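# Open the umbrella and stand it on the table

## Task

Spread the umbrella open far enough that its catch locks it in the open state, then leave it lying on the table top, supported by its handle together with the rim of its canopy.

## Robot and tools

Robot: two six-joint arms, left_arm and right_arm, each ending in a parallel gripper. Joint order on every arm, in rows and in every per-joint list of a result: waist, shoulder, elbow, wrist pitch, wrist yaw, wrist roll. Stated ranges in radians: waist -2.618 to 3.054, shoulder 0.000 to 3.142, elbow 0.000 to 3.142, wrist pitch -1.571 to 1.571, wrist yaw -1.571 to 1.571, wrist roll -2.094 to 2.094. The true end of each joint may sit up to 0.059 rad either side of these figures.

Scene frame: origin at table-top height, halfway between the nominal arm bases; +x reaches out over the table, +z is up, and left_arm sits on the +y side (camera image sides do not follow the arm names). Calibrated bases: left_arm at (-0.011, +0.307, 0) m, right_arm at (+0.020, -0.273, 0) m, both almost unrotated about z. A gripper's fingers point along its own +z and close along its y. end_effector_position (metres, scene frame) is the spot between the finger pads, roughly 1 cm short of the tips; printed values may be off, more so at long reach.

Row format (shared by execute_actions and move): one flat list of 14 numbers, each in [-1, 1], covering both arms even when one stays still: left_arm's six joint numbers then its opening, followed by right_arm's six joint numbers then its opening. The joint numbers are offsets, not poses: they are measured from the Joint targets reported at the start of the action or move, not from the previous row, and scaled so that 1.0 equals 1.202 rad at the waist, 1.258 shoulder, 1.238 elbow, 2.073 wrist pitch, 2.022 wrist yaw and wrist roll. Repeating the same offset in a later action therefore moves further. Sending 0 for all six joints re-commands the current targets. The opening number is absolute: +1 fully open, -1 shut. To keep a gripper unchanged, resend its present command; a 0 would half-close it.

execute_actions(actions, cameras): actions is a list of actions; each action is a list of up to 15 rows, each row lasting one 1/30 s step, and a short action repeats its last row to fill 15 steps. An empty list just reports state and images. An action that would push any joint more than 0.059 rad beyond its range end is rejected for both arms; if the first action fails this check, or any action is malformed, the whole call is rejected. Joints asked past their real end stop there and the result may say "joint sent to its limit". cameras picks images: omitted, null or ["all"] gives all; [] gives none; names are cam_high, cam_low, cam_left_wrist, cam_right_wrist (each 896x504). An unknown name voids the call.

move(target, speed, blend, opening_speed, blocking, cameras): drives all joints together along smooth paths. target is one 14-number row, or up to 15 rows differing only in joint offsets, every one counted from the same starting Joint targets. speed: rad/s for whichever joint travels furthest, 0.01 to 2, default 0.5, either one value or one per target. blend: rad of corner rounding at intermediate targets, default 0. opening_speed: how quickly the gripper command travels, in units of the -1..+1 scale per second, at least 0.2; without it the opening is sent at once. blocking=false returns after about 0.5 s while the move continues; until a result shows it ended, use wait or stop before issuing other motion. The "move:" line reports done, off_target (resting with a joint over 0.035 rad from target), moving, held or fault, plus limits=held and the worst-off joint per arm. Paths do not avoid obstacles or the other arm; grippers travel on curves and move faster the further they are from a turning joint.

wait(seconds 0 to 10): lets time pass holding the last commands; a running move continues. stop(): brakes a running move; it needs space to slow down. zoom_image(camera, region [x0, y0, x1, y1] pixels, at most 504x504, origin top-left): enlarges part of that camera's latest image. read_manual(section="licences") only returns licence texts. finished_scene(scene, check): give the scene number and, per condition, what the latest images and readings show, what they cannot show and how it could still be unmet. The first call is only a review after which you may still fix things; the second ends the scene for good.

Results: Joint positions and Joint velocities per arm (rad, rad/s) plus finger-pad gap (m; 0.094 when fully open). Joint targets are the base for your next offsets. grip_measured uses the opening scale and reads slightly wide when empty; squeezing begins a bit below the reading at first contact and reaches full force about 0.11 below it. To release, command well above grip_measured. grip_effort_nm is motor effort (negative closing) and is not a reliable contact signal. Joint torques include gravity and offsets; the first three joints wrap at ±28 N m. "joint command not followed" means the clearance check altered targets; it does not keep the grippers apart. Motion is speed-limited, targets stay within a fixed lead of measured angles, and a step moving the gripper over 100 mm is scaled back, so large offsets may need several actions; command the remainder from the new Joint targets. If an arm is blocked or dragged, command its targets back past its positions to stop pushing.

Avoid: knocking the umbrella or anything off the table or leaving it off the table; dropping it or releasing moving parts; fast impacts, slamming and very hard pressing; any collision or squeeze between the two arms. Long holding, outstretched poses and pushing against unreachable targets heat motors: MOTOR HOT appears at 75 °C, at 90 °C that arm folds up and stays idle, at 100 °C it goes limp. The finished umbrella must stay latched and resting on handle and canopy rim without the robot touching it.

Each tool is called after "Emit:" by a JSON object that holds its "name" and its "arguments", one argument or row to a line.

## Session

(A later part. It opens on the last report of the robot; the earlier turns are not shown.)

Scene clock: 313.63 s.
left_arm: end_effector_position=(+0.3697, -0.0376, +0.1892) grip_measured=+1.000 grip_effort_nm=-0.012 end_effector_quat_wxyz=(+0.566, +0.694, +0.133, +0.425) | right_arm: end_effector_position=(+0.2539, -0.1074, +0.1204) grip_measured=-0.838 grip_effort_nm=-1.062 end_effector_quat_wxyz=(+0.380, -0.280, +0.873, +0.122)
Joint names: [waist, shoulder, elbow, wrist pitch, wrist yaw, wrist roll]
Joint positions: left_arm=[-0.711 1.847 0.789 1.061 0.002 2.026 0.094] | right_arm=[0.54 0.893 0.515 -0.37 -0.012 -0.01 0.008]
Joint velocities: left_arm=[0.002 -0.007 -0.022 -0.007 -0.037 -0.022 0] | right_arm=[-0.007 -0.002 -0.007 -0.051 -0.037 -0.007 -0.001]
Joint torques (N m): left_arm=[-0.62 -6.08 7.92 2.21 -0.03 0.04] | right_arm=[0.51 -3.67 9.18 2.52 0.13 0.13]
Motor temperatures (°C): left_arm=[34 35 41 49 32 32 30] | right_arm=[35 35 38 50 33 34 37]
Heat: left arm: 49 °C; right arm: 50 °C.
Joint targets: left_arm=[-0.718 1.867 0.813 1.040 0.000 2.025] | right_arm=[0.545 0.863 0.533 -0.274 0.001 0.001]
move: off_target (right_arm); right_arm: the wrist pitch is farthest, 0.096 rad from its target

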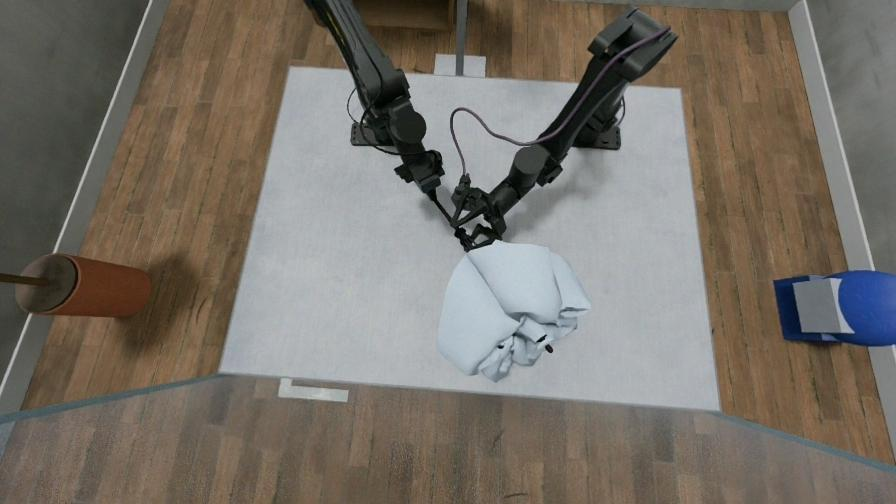

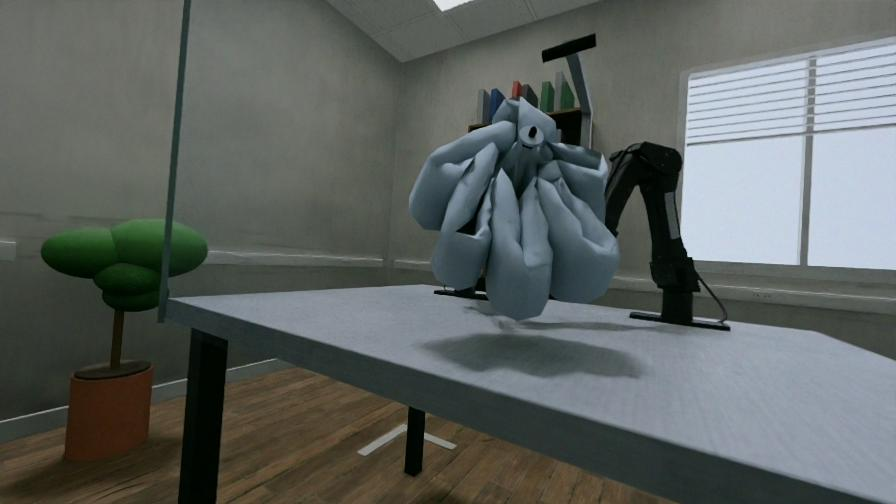

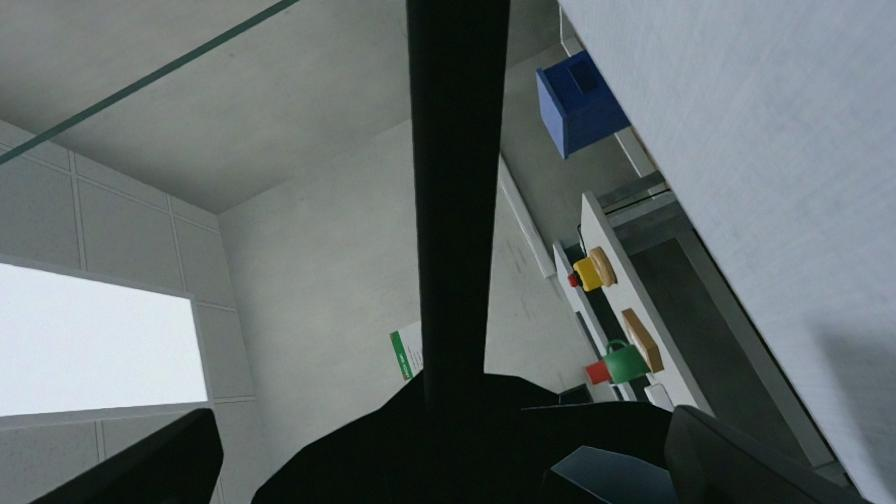

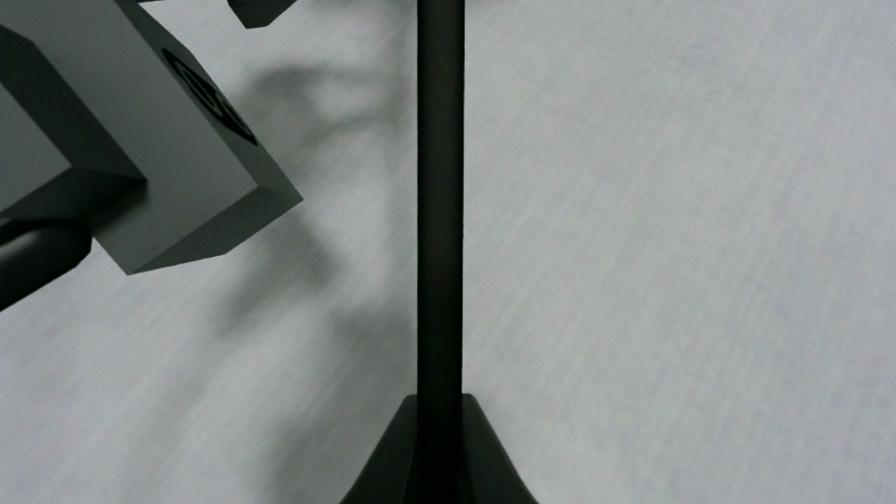

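Emit:
{"name": "move", "arguments": {
  "target": [0.0070, 0.0199, 0.0335, -0.0087, 0, 0.0, 1.0, 0, 0, 0, 0, 0, 0, -0.95],
  "speed": 0.15
}}

Scene clock: 340.87 s.
left_arm: end_effector_position=(+0.3765, -0.0437, +0.1904) grip_measured=+1.000 grip_effort_nm=-0.012 end_effector_quat_wxyz=(+0.566, +0.694, +0.133, +0.425) | right_arm: end_effector_position=(+0.2539, -0.1074, +0.1204) grip_measured=-0.838 grip_effort_nm=-1.067 end_effector_quat_wxyz=(+0.380, -0.280, +0.873, +0.122)
Joint names: [waist, shoulder, elbow, wrist pitch, wrist yaw, wrist roll]
Joint positions: left_arm=[-0.711 1.871 0.83 1.043 0.002 2.026 0.094] | right_arm=[0.54 0.893 0.515 -0.37 -0.012 -0.01 0.008]
Joint velocities: left_arm=[-0.002 -0.007 -0.022 -0.051 -0.081 -0.022 0] | right_arm=[-0.002 -0.012 -0.002 -0.007 -0.051 -0.066 0]
Joint torques (N m): left_arm=[0.1 -6.22 8.02 2.23 -0.03 0.03] | right_arm=[0.53 -3.69 9.2 2.53 0.14 0.12]
Motor temperatures (°C): left_arm=[34 36 41 48 32 31 30] | right_arm=[35 35 38 51 33 34 37]
Heat: left arm: 48 °C; right arm: 51 °C.
Joint targets: left_arm=[-0.710 1.892 0.854 1.022 0.000 2.025] | right_arm=[0.545 0.863 0.533 -0.274 0.001 0.001]
move: off_target (right_arm); right_arm: the wrist pitch is farthest, 0.096 rad from its target

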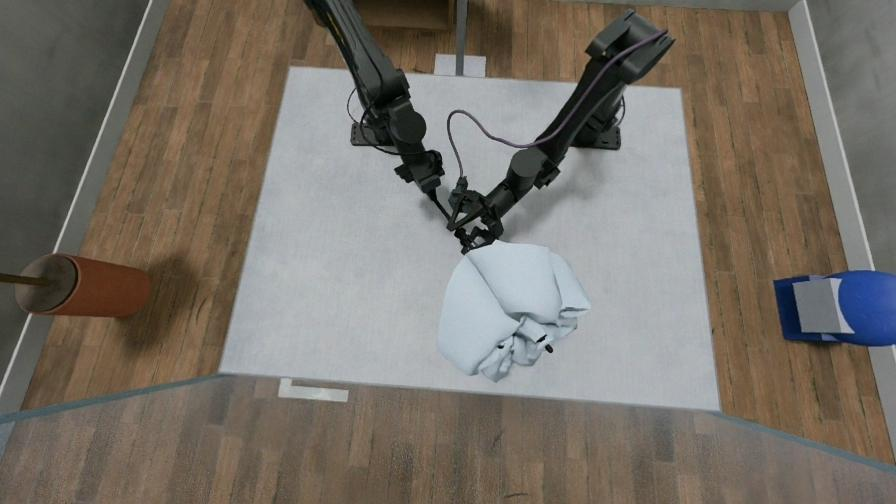

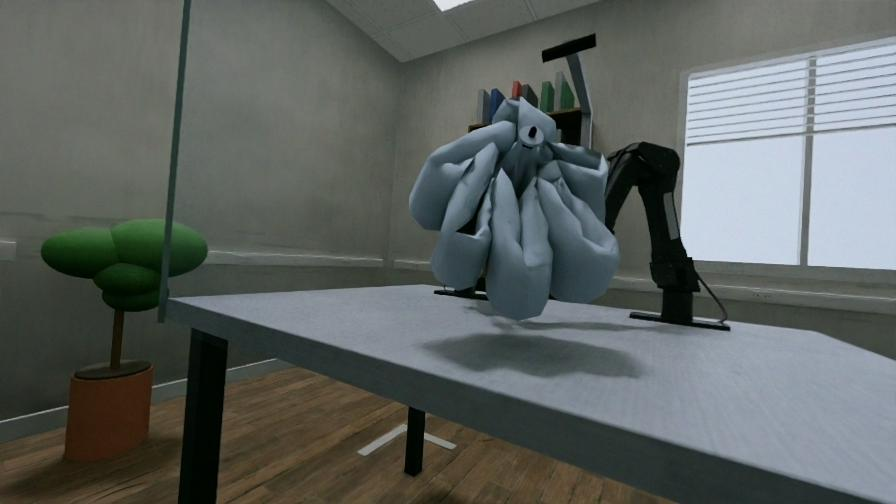

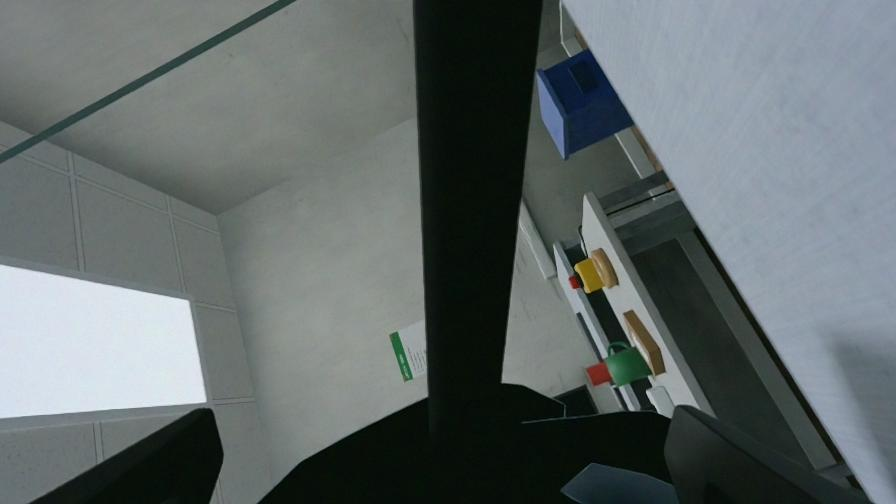

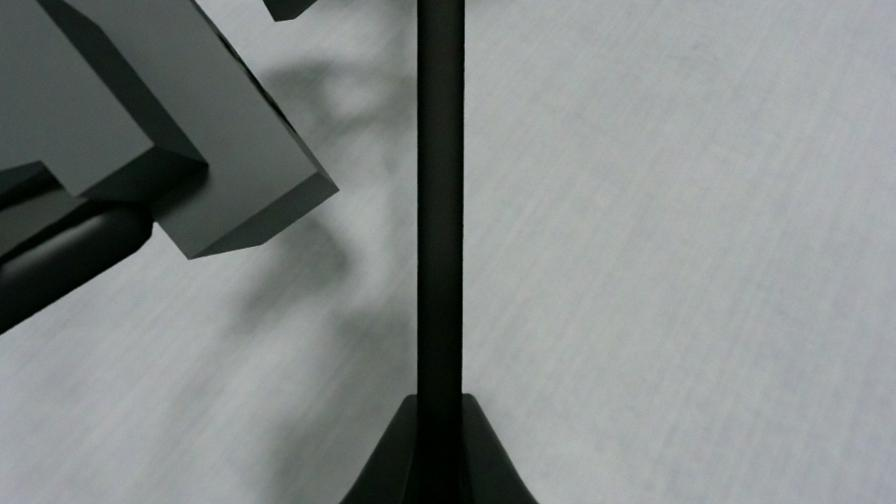

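Emit:
{"name": "move", "arguments": {
  "target": [0.0120, 0.0035, 0.0, 0.0, 0, 0.0, 1.0, 0, 0, 0, 0, 0, 0, -0.95],
  "speed": 0.1,
  "cameras": ["cam_left_wrist", "cam_right_wrist"]
}}

Scene clock: 347.50 s.
left_arm: end_effector_position=(+0.3790, -0.0414, +0.1874) grip_measured=+1.000 grip_effort_nm=-0.012 end_effector_quat_wxyz=(+0.563, +0.696, +0.135, +0.425) | right_arm: end_effector_position=(+0.2539, -0.1074, +0.1204) grip_measured=-0.838 grip_effort_nm=-1.062 end_effector_quat_wxyz=(+0.380, -0.280, +0.873, +0.122)
Joint names: [waist, shoulder, elbow, wrist pitch, wrist yaw, wrist roll]
Joint positions: left_arm=[-0.704 1.876 0.83 1.041 0.002 2.026 0.094] | right_arm=[0.54 0.893 0.515 -0.37 -0.012 -0.01 0.008]
Joint velocities: left_arm=[-0.002 -0.022 -0.007 -0.022 0.007 0.007 0] | right_arm=[-0.022 0.007 -0.002 0.066 0.066 -0.037 -0.001]
Joint torques (N m): left_arm=[0.77 -6.28 8.01 2.23 -0.04 0.04] | right_arm=[0.54 -3.74 9.2 2.52 0.14 0.13]
Motor temperatures (°C): left_arm=[34 36 41 48 32 31 30] | right_arm=[35 35 38 51 33 34 37]
Heat: left arm: 48 °C; right arm: 51 °C.
Joint targets: left_arm=[-0.695 1.896 0.854 1.022 0.000 2.025] | right_arm=[0.545 0.863 0.533 -0.274 0.001 0.001]
move: off_target (right_arm); right_arm: the wrist pitch is farthest, 0.096 rad from its target
Images, in order (width x height): cam_left_wrist 896x504, cam_right_wrist 896x504.

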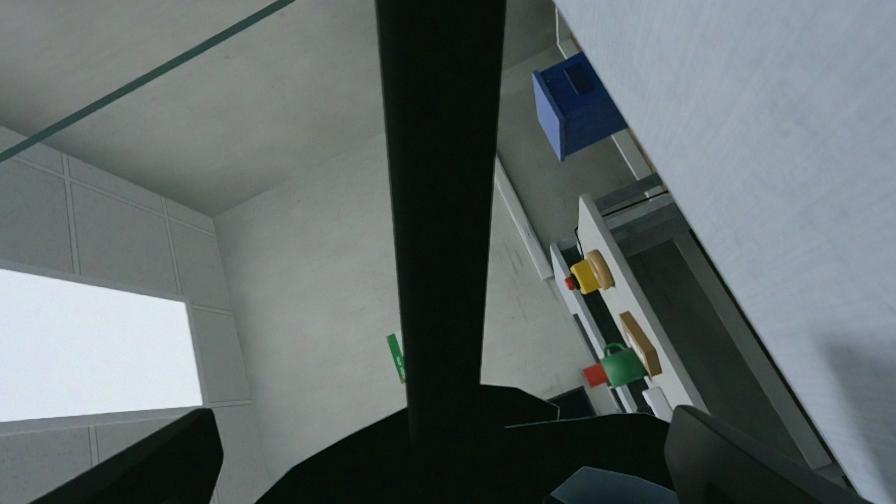

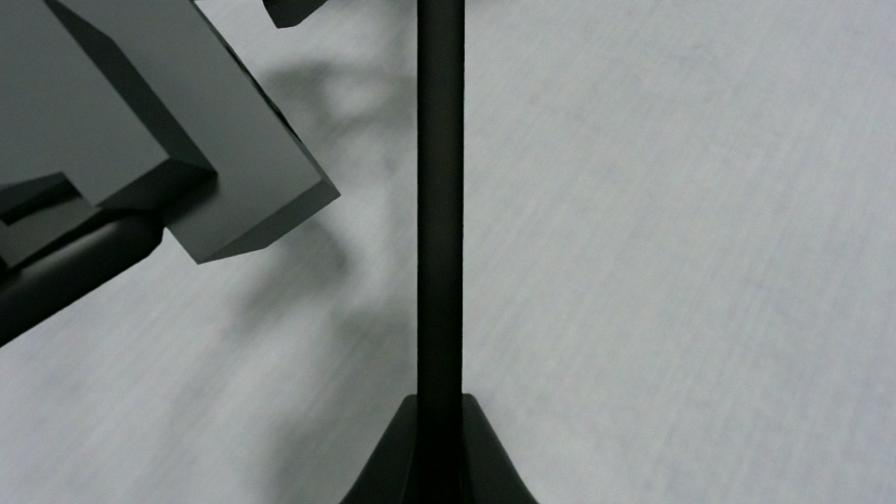

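Emit:
{"name": "move", "arguments": {
  "target": [0, 0, 0, 0, 0, 0, -0.25, 0, 0, 0, 0, 0, 0, -0.95],
  "opening_speed": 1.5,
  "cameras": ["cam_left_wrist"]
}}

Scene clock: 350.63 s.
left_arm: end_effector_position=(+0.3790, -0.0414, +0.1874) grip_measured=-0.249 grip_effort_nm=-0.076 end_effector_quat_wxyz=(+0.563, +0.696, +0.135, +0.425) | right_arm: end_effector_position=(+0.2539, -0.1074, +0.1204) grip_measured=-0.838 grip_effort_nm=-1.057 end_effector_quat_wxyz=(+0.380, -0.280, +0.873, +0.122)
Joint names: [waist, shoulder, elbow, wrist pitch, wrist yaw, wrist roll]
Joint positions: left_arm=[-0.704 1.876 0.83 1.041 0.002 2.026 0.035] | right_arm=[0.54 0.893 0.515 -0.37 -0.012 -0.01 0.008]
Joint velocities: left_arm=[-0.012 0.007 -0.027 -0.051 -0.037 -0.007 0] | right_arm=[0.002 0.022 0.012 -0.095 -0.037 -0.022 0]
Joint torques (N m): left_arm=[0.8 -6.28 8.03 2.24 -0.03 0.04] | right_arm=[0.51 -3.63 9.17 2.51 0.13 0.13]
Motor temperatures (°C): left_arm=[34 36 41 48 32 31 30] | right_arm=[35 35 38 52 33 34 37]
Heat: left arm: 48 °C; right arm: 52 °C.
Joint targets: left_arm=[-0.695 1.896 0.854 1.022 0.000 2.025] | right_arm=[0.545 0.863 0.533 -0.274 0.001 0.001]
move: off_target (right_arm); right_arm: the wrist pitch is farthest, 0.096 rad from its target
Images, in order (width x height): cam_left_wrist 896x504.

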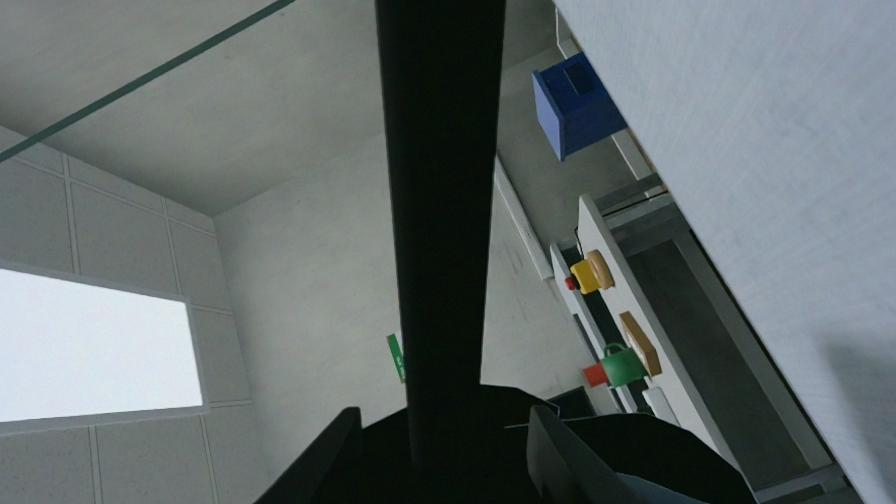

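Emit:
{"name": "move", "arguments": {
  "target": [0, 0, 0, 0, 0, 0, -0.45, 0, 0, 0, 0, 0, 0, -0.95],
  "opening_speed": 0.25,
  "cameras": ["cam_left_wrist"]
}}

Scene clock: 352.97 s.
left_arm: end_effector_position=(+0.3790, -0.0414, +0.1874) grip_measured=-0.447 grip_effort_nm=-0.637 end_effector_quat_wxyz=(+0.563, +0.696, +0.135, +0.425) | right_arm: end_effector_position=(+0.2539, -0.1074, +0.1204) grip_measured=-0.838 grip_effort_nm=-1.057 end_effector_quat_wxyz=(+0.380, -0.280, +0.873, +0.123)
Joint names: [waist, shoulder, elbow, wrist pitch, wrist yaw, wrist roll]
Joint positions: left_arm=[-0.704 1.876 0.83 1.041 0.002 2.026 0.026] | right_arm=[0.54 0.893 0.515 -0.37 -0.012 -0.009 0.008]
Joint velocities: left_arm=[0.002 0.017 -0.017 -0.037 -0.066 -0.037 -0.003] | right_arm=[0.007 -0.022 0.012 -0.037 0.037 0.007 0]
Joint torques (N m): left_arm=[0.79 -6.28 8.01 2.23 -0.04 0.04] | right_arm=[0.53 -3.7 9.17 2.52 0.13 0.11]
Motor temperatures (°C): left_arm=[34 36 41 48 32 31 30] | right_arm=[35 35 38 52 33 34 37]
Heat: left arm: 48 °C; right arm: 52 °C.
Joint targets: left_arm=[-0.695 1.896 0.854 1.022 0.000 2.025] | right_arm=[0.545 0.863 0.533 -0.274 0.001 0.001]
move: off_target (right_arm); right_arm: the wrist pitch is farthest, 0.096 rad from its target
Images, in order (width x height): cam_left_wrist 896x504.

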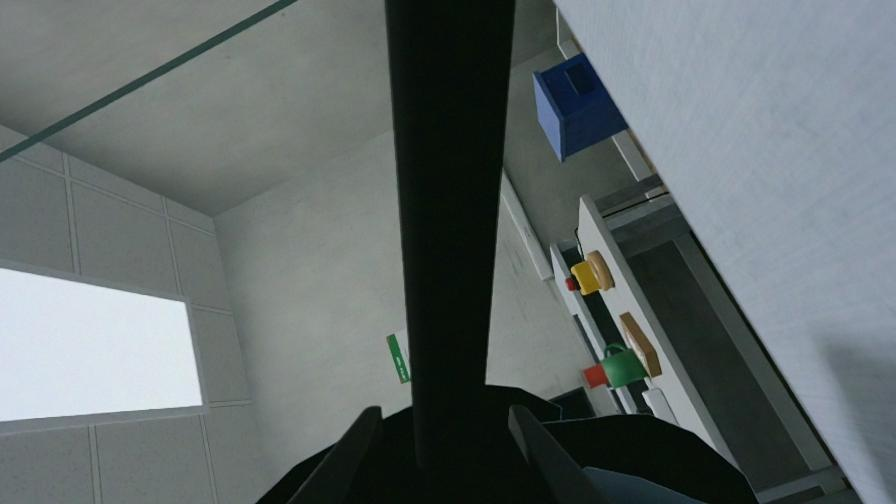

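Emit:
{"name": "move", "arguments": {
  "target": [0, 0, 0, 0, 0, 0, -0.6, 0, 0, 0, 0, 0, 0, -0.95],
  "opening_speed": 0.25,
  "cameras": ["cam_high", "cam_left_wrist"]
}}

Scene clock: 355.10 s.
left_arm: end_effector_position=(+0.3790, -0.0414, +0.1875) grip_measured=-0.465 grip_effort_nm=-1.043 end_effector_quat_wxyz=(+0.563, +0.695, +0.136, +0.425) | right_arm: end_effector_position=(+0.2539, -0.1074, +0.1204) grip_measured=-0.838 grip_effort_nm=-1.067 end_effector_quat_wxyz=(+0.380, -0.279, +0.873, +0.123)
Joint names: [waist, shoulder, elbow, wrist pitch, wrist yaw, wrist roll]
Joint positions: left_arm=[-0.704 1.876 0.83 1.041 0.002 2.025 0.025] | right_arm=[0.54 0.893 0.515 -0.37 -0.012 -0.008 0.008]
Joint velocities: left_arm=[0.002 0.017 -0.002 0.081 -0.022 0.051 0.001] | right_arm=[0.007 -0.012 0.002 -0.081 -0.037 -0.022 0]
Joint torques (N m): left_arm=[0.77 -6.3 8.02 2.23 -0.04 0.04] | right_arm=[0.53 -3.67 9.16 2.53 0.13 0.11]
Motor temperatures (°C): left_arm=[34 36 41 49 32 31 30] | right_arm=[35 35 38 52 33 34 37]
Heat: left arm: 49 °C; right arm: 52 °C.
Joint targets: left_arm=[-0.695 1.896 0.854 1.022 0.000 2.025] | right_arm=[0.545 0.863 0.533 -0.274 0.001 0.001]
move: off_target (right_arm); right_arm: the wrist pitch is farthest, 0.096 rad from its target
Images, in order (width x height): cam_high 896x504, cam_left_wrist 896x504.

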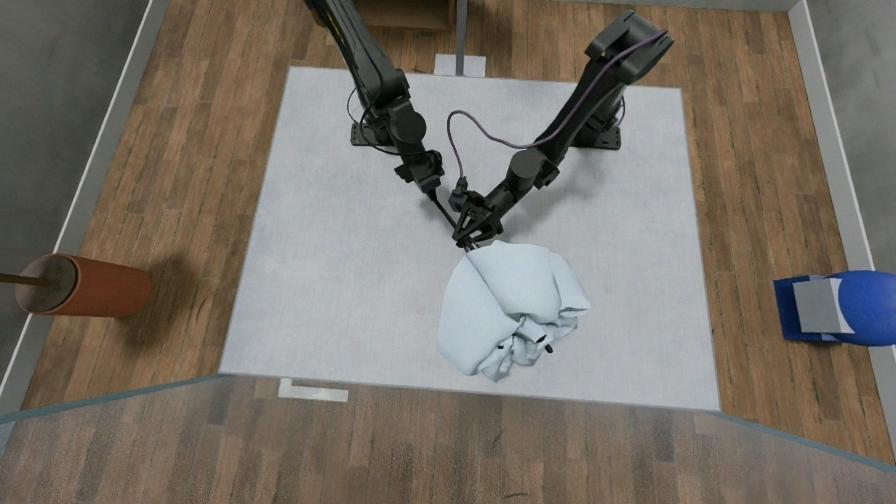

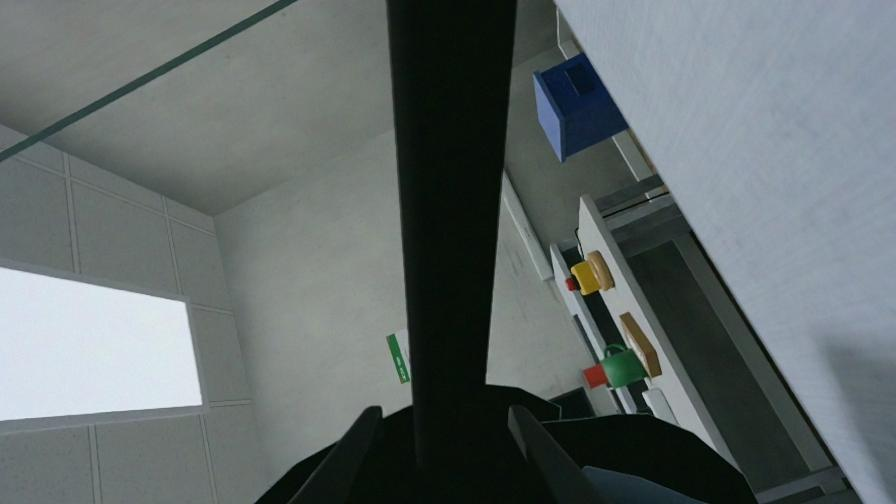

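Emit:
{"name": "move", "arguments": {
  "target": [0.0823, -0.0166, 0.0537, -0.0422, 0.0495, 0.0, -0.6, 0, 0, 0, 0, 0, 0, -0.95],
  "speed": 0.1
}}

Scene clock: 373.50 s.
left_arm: end_effector_position=(+0.4024, -0.0312, +0.1999) grip_measured=-0.465 grip_effort_nm=-1.038 end_effector_quat_wxyz=(+0.574, +0.697, +0.128, +0.410) | right_arm: end_effector_position=(+0.2600, -0.1034, +0.1286) grip_measured=-0.838 grip_effort_nm=-1.067 end_effector_quat_wxyz=(+0.399, -0.271, +0.866, +0.131)
Joint names: [waist, shoulder, elbow, wrist pitch, wrist yaw, wrist roll]
Joint positions: left_arm=[-0.621 1.876 0.899 0.972 0.122 2.009 0.025] | right_arm=[0.54 0.893 0.515 -0.326 -0.011 0.004 0.008]
Joint velocities: left_arm=[-0.002 -0.012 -0.012 -0.037 -0.007 -0.037 0.001] | right_arm=[0.022 0.007 -0.012 -0.022 0.051 -0.051 -0.001]
Joint torques (N m): left_arm=[2.11 -7.98 8.1 2.04 -0.24 0.22] | right_arm=[0.54 -3.74 9.22 2.15 0.12 -0.02]
Motor temperatures (°C): left_arm=[34 37 42 49 32 31 31] | right_arm=[35 35 39 53 33 34 37]
Heat: left arm: 49 °C; right arm: 53 °C.
Joint targets: left_arm=[-0.596 1.876 0.920 0.935 0.100 2.025] | right_arm=[0.545 0.863 0.533 -0.275 0.000 0.000]
move: off_target (left_arm, right_arm); left_arm: the wrist pitch is farthest, 0.037 rad from its target; right_arm: the wrist pitch is farthest, 0.052 rad from its target

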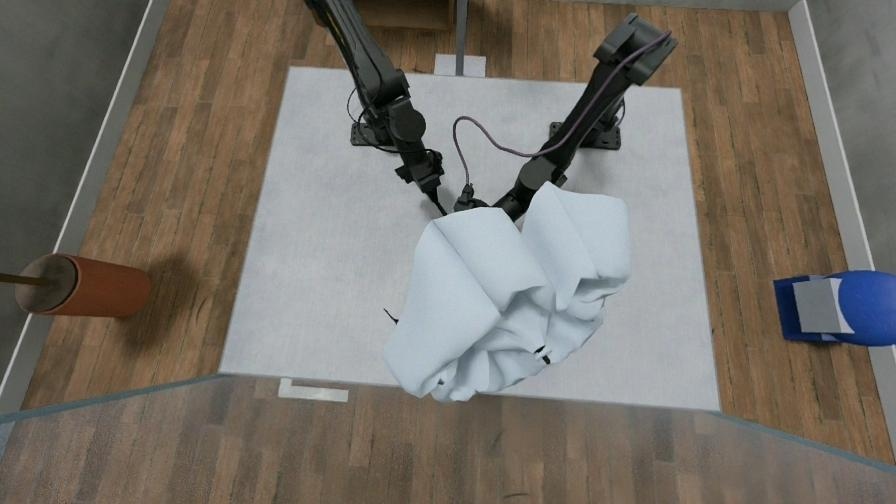

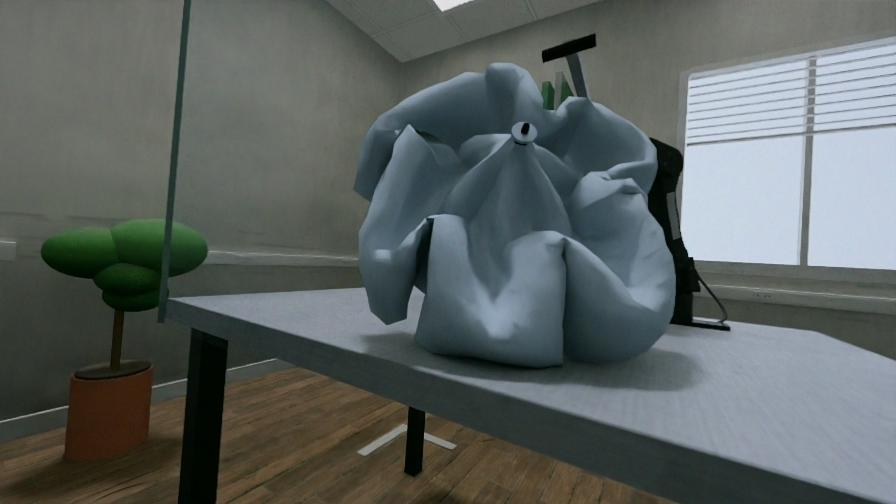

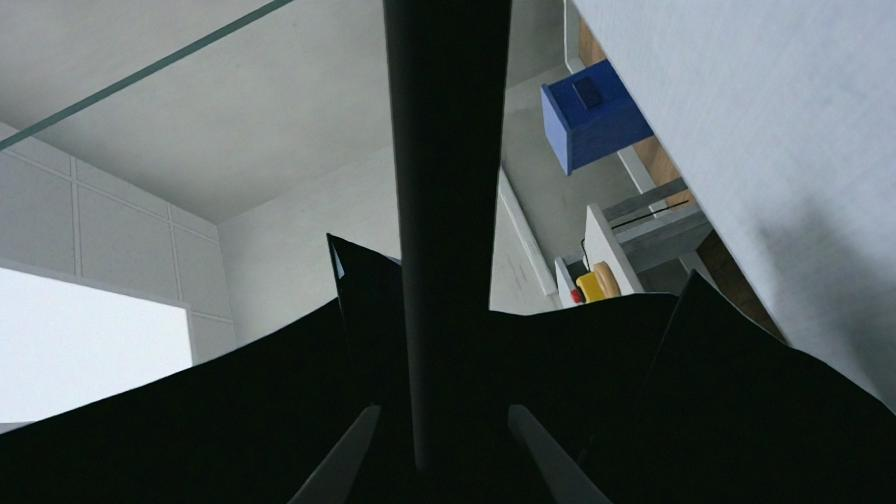

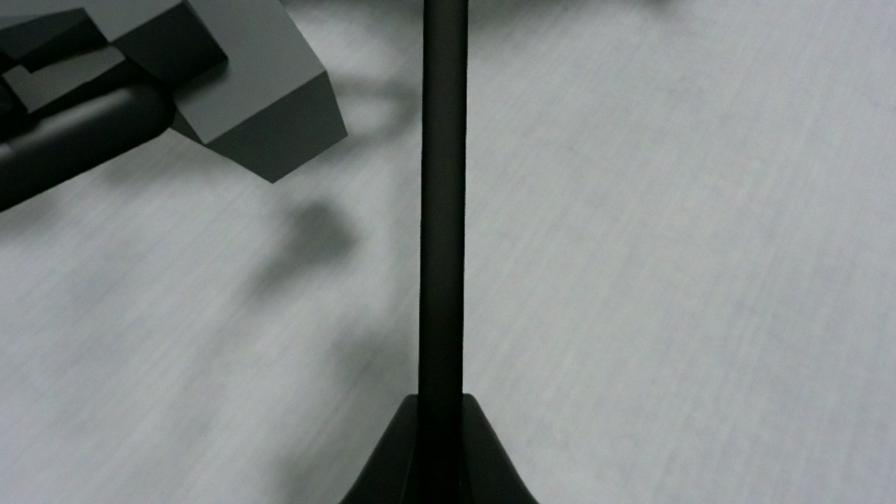

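Emit:
{"name": "move", "arguments": {
  "target": [0.0768, -0.0026, 0.0688, -0.0427, 0.0457, 0.0, -0.6, 0, 0, 0, 0, 0, 0, -0.95],
  "speed": 0.1
}}

Scene clock: 382.03 s.
left_arm: end_effector_position=(+0.4212, -0.0241, +0.2130) grip_measured=-0.466 grip_effort_nm=-1.038 end_effector_quat_wxyz=(+0.583, +0.703, +0.114, +0.391) | right_arm: end_effector_position=(+0.2662, -0.0992, +0.1379) grip_measured=-0.838 grip_effort_nm=-1.062 end_effector_quat_wxyz=(+0.419, -0.263, +0.858, +0.140)
Joint names: [waist, shoulder, elbow, wrist pitch, wrist yaw, wrist roll]
Joint positions: left_arm=[-0.55 1.876 0.98 0.881 0.243 2.005 0.025] | right_arm=[0.54 0.893 0.515 -0.278 -0.011 0.015 0.008]
Joint velocities: left_arm=[-0.022 -0.007 0.012 -0.051 0.037 -0.037 0] | right_arm=[-0.007 -0.007 0.012 -0.081 -0.037 -0.007 0]
Joint torques (N m): left_arm=[4.03 -8.49 8.79 2.05 -0.5 0.28] | right_arm=[0.54 -3.74 9.33 1.75 0.13 -0.12]
Motor temperatures (°C): left_arm=[34 37 42 49 32 31 32] | right_arm=[35 35 38 52 33 34 37]
Heat: left arm: 49 °C; right arm: 52 °C.
Joint targets: left_arm=[-0.504 1.872 1.006 0.846 0.192 2.025] | right_arm=[0.545 0.863 0.533 -0.275 0.000 0.000]
move: off_target (left_arm); left_arm: the wrist yaw is farthest, 0.050 rad from its target

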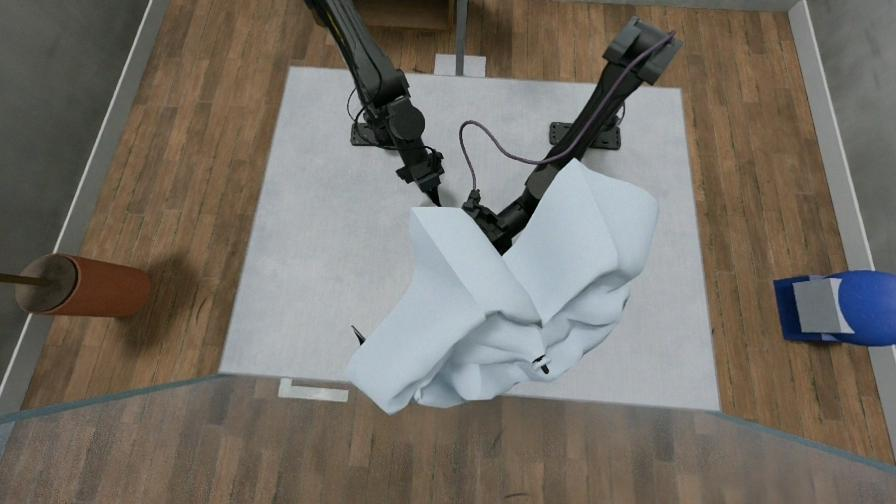

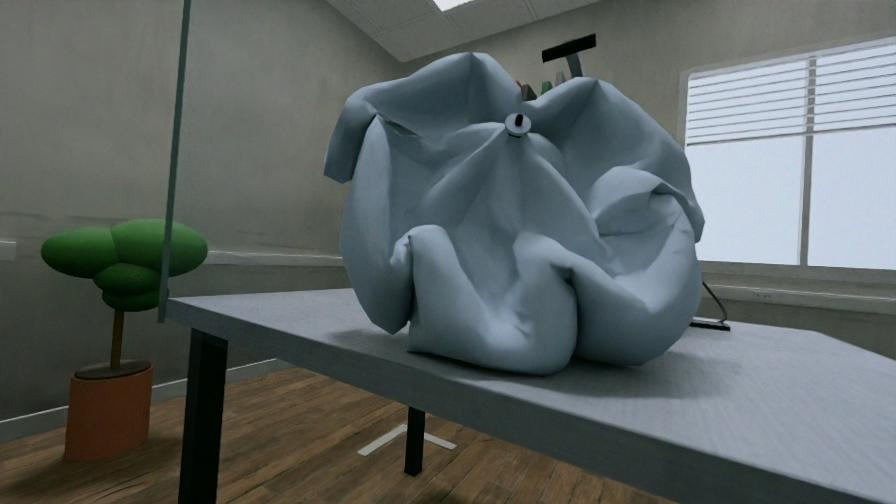

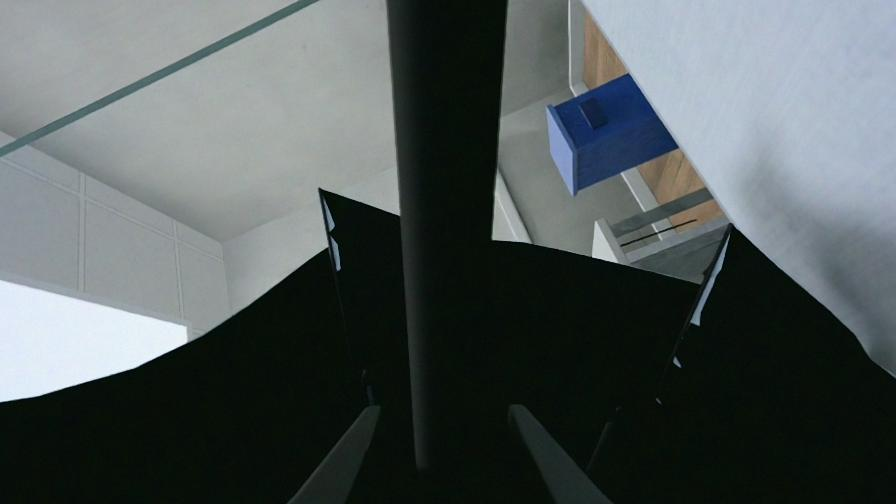

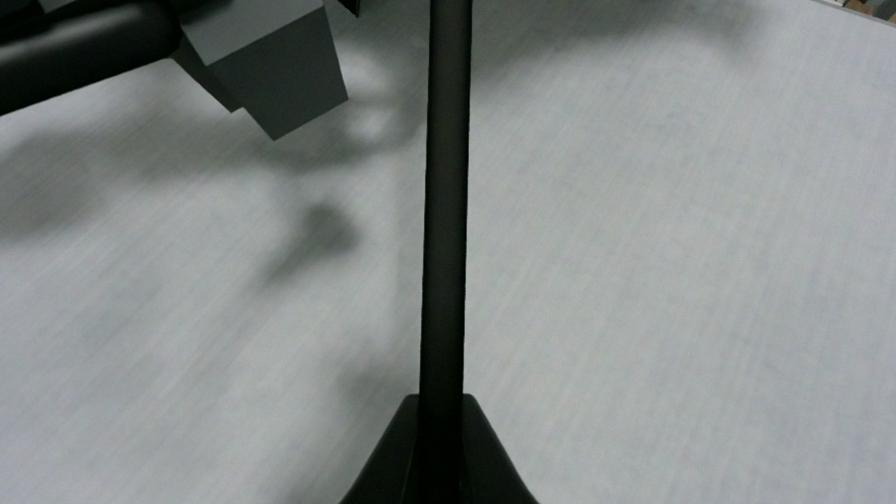

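Emit:
{"name": "move", "arguments": {
  "target": [0.0532, 0.0056, 0.0670, -0.0294, -0.0262, 0.005, -0.6, 0, 0, 0, 0, 0, 0, -0.95],
  "speed": 0.1
}}

Scene clock: 393.53 s.
left_arm: end_effector_position=(+0.4363, -0.0196, +0.2264) grip_measured=-0.466 grip_effort_nm=-1.048 end_effector_quat_wxyz=(+0.582, +0.705, +0.114, +0.389) | right_arm: end_effector_position=(+0.2746, -0.0957, +0.1501) grip_measured=-0.838 grip_effort_nm=-1.067 end_effector_quat_wxyz=(+0.446, -0.255, +0.846, +0.144)
Joint names: [waist, shoulder, elbow, wrist pitch, wrist yaw, wrist roll]
Joint positions: left_arm=[-0.518 1.876 1.053 0.802 0.278 2.005 0.025] | right_arm=[0.54 0.893 0.515 -0.217 0 0.019 0.008]
Joint velocities: left_arm=[-0.007 -0.017 -0.012 -0.037 0.051 0.007 -0.001] | right_arm=[-0.007 -0.012 -0.002 0.022 0.037 -0.051 0.001]
Joint torques (N m): left_arm=[6.72 -8.2 9.89 2.24 -1.37 0.39] | right_arm=[0.53 -3.81 9.32 1.27 0 -0.16]
Motor temperatures (°C): left_arm=[34 38 42 48 32 31 32] | right_arm=[35 35 38 50 33 34 37]
Heat: left arm: 48 °C; right arm: 50 °C.
Joint targets: left_arm=[-0.440 1.879 1.089 0.785 0.139 2.035] | right_arm=[0.545 0.863 0.533 -0.275 0.000 0.001]
move: off_target (left_arm, right_arm); left_arm: the wrist yaw is farthest, 0.139 rad from its target; right_arm: the wrist pitch is farthest, 0.058 rad from its target

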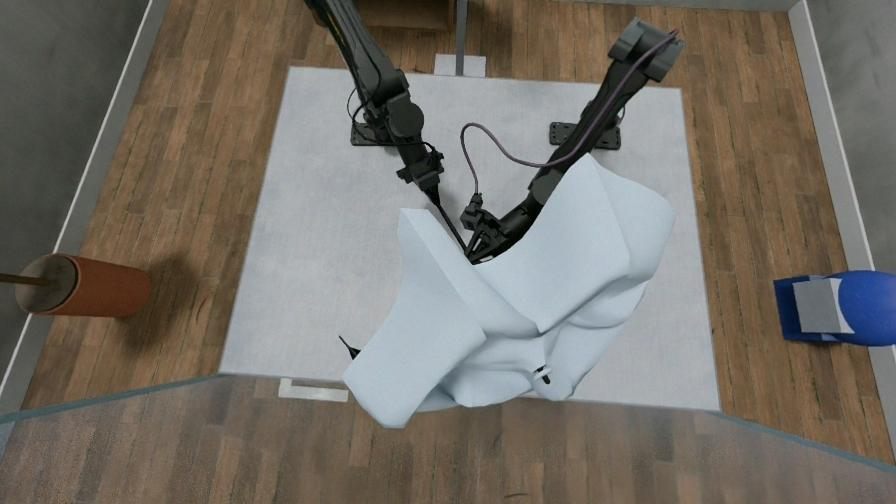

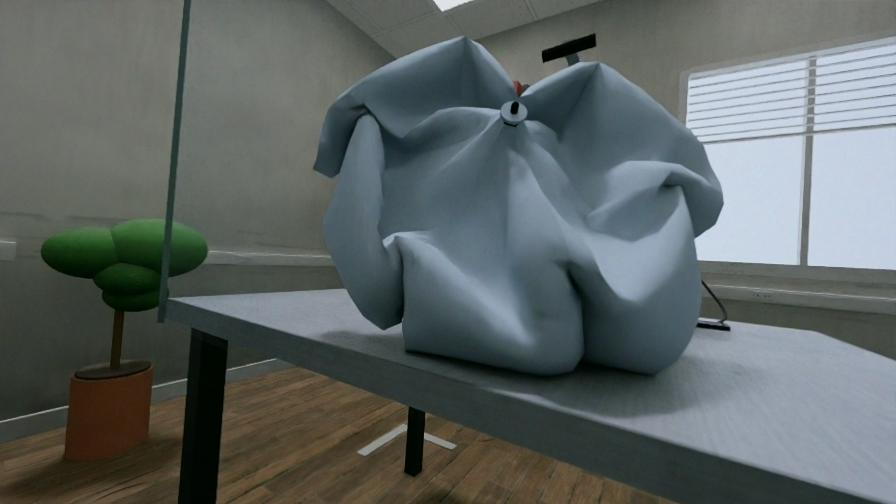

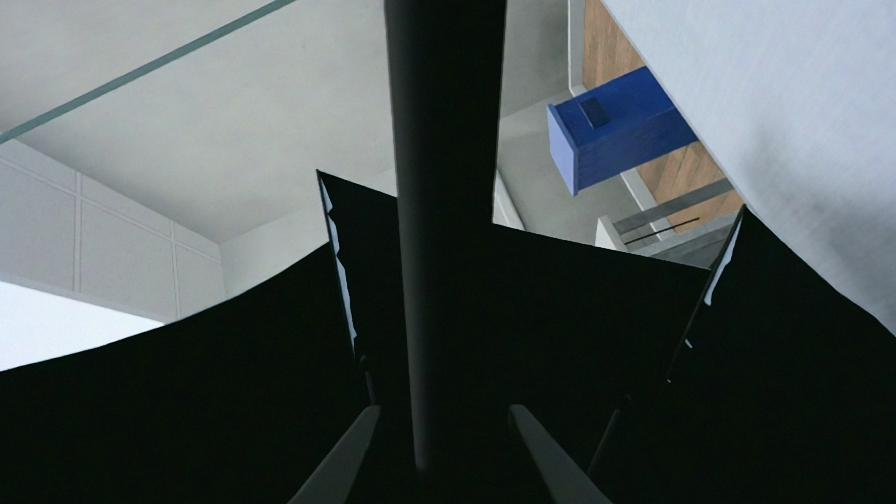

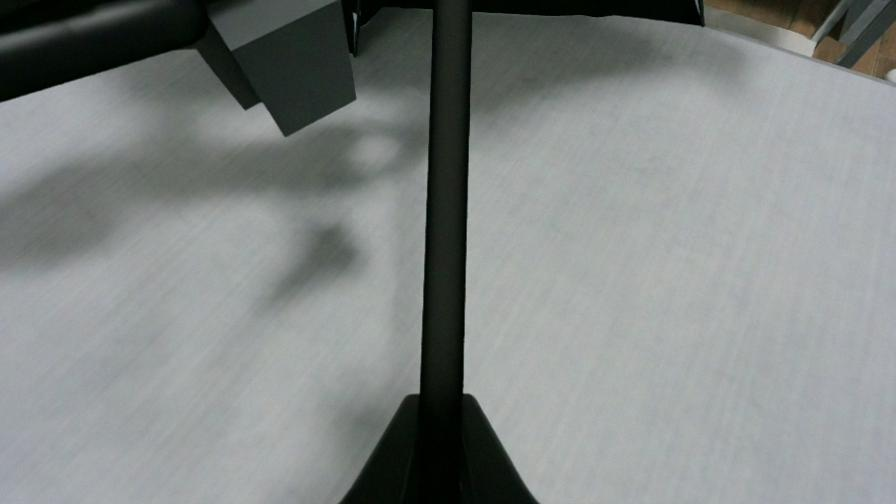

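Emit:
{"name": "zoom_image", "arguments": {
  "camera": "cam_high",
  "region": [330, 100, 690, 440]
}}

Emit:
{"name": "zoom_image", "arguments": {
  "camera": "cam_left_wrist",
  "region": [250, 150, 750, 504]
}}

Emit:
{"name": "zoom_image", "arguments": {
  "camera": "cam_low",
  "region": [290, 20, 750, 400]
}}

Scaled by 1.400 from the camera's 896x504 image, which has a finer 1280x720 frame.

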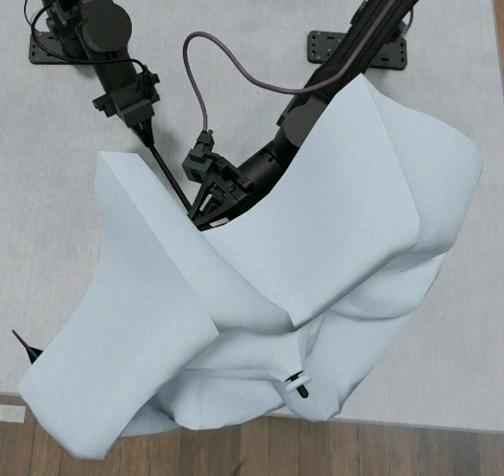

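Scaled by 1.008 from the camera's 896x504 image, which has a finer 1280x720 frame.

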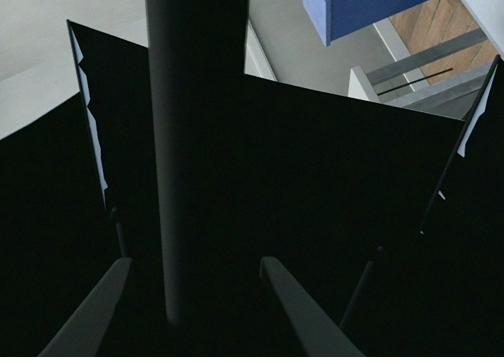

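Scaled by 1.096 from the camera's 896x504 image, which has a finer 1280x720 frame.

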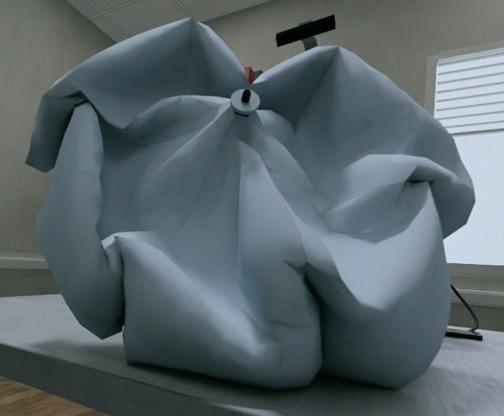

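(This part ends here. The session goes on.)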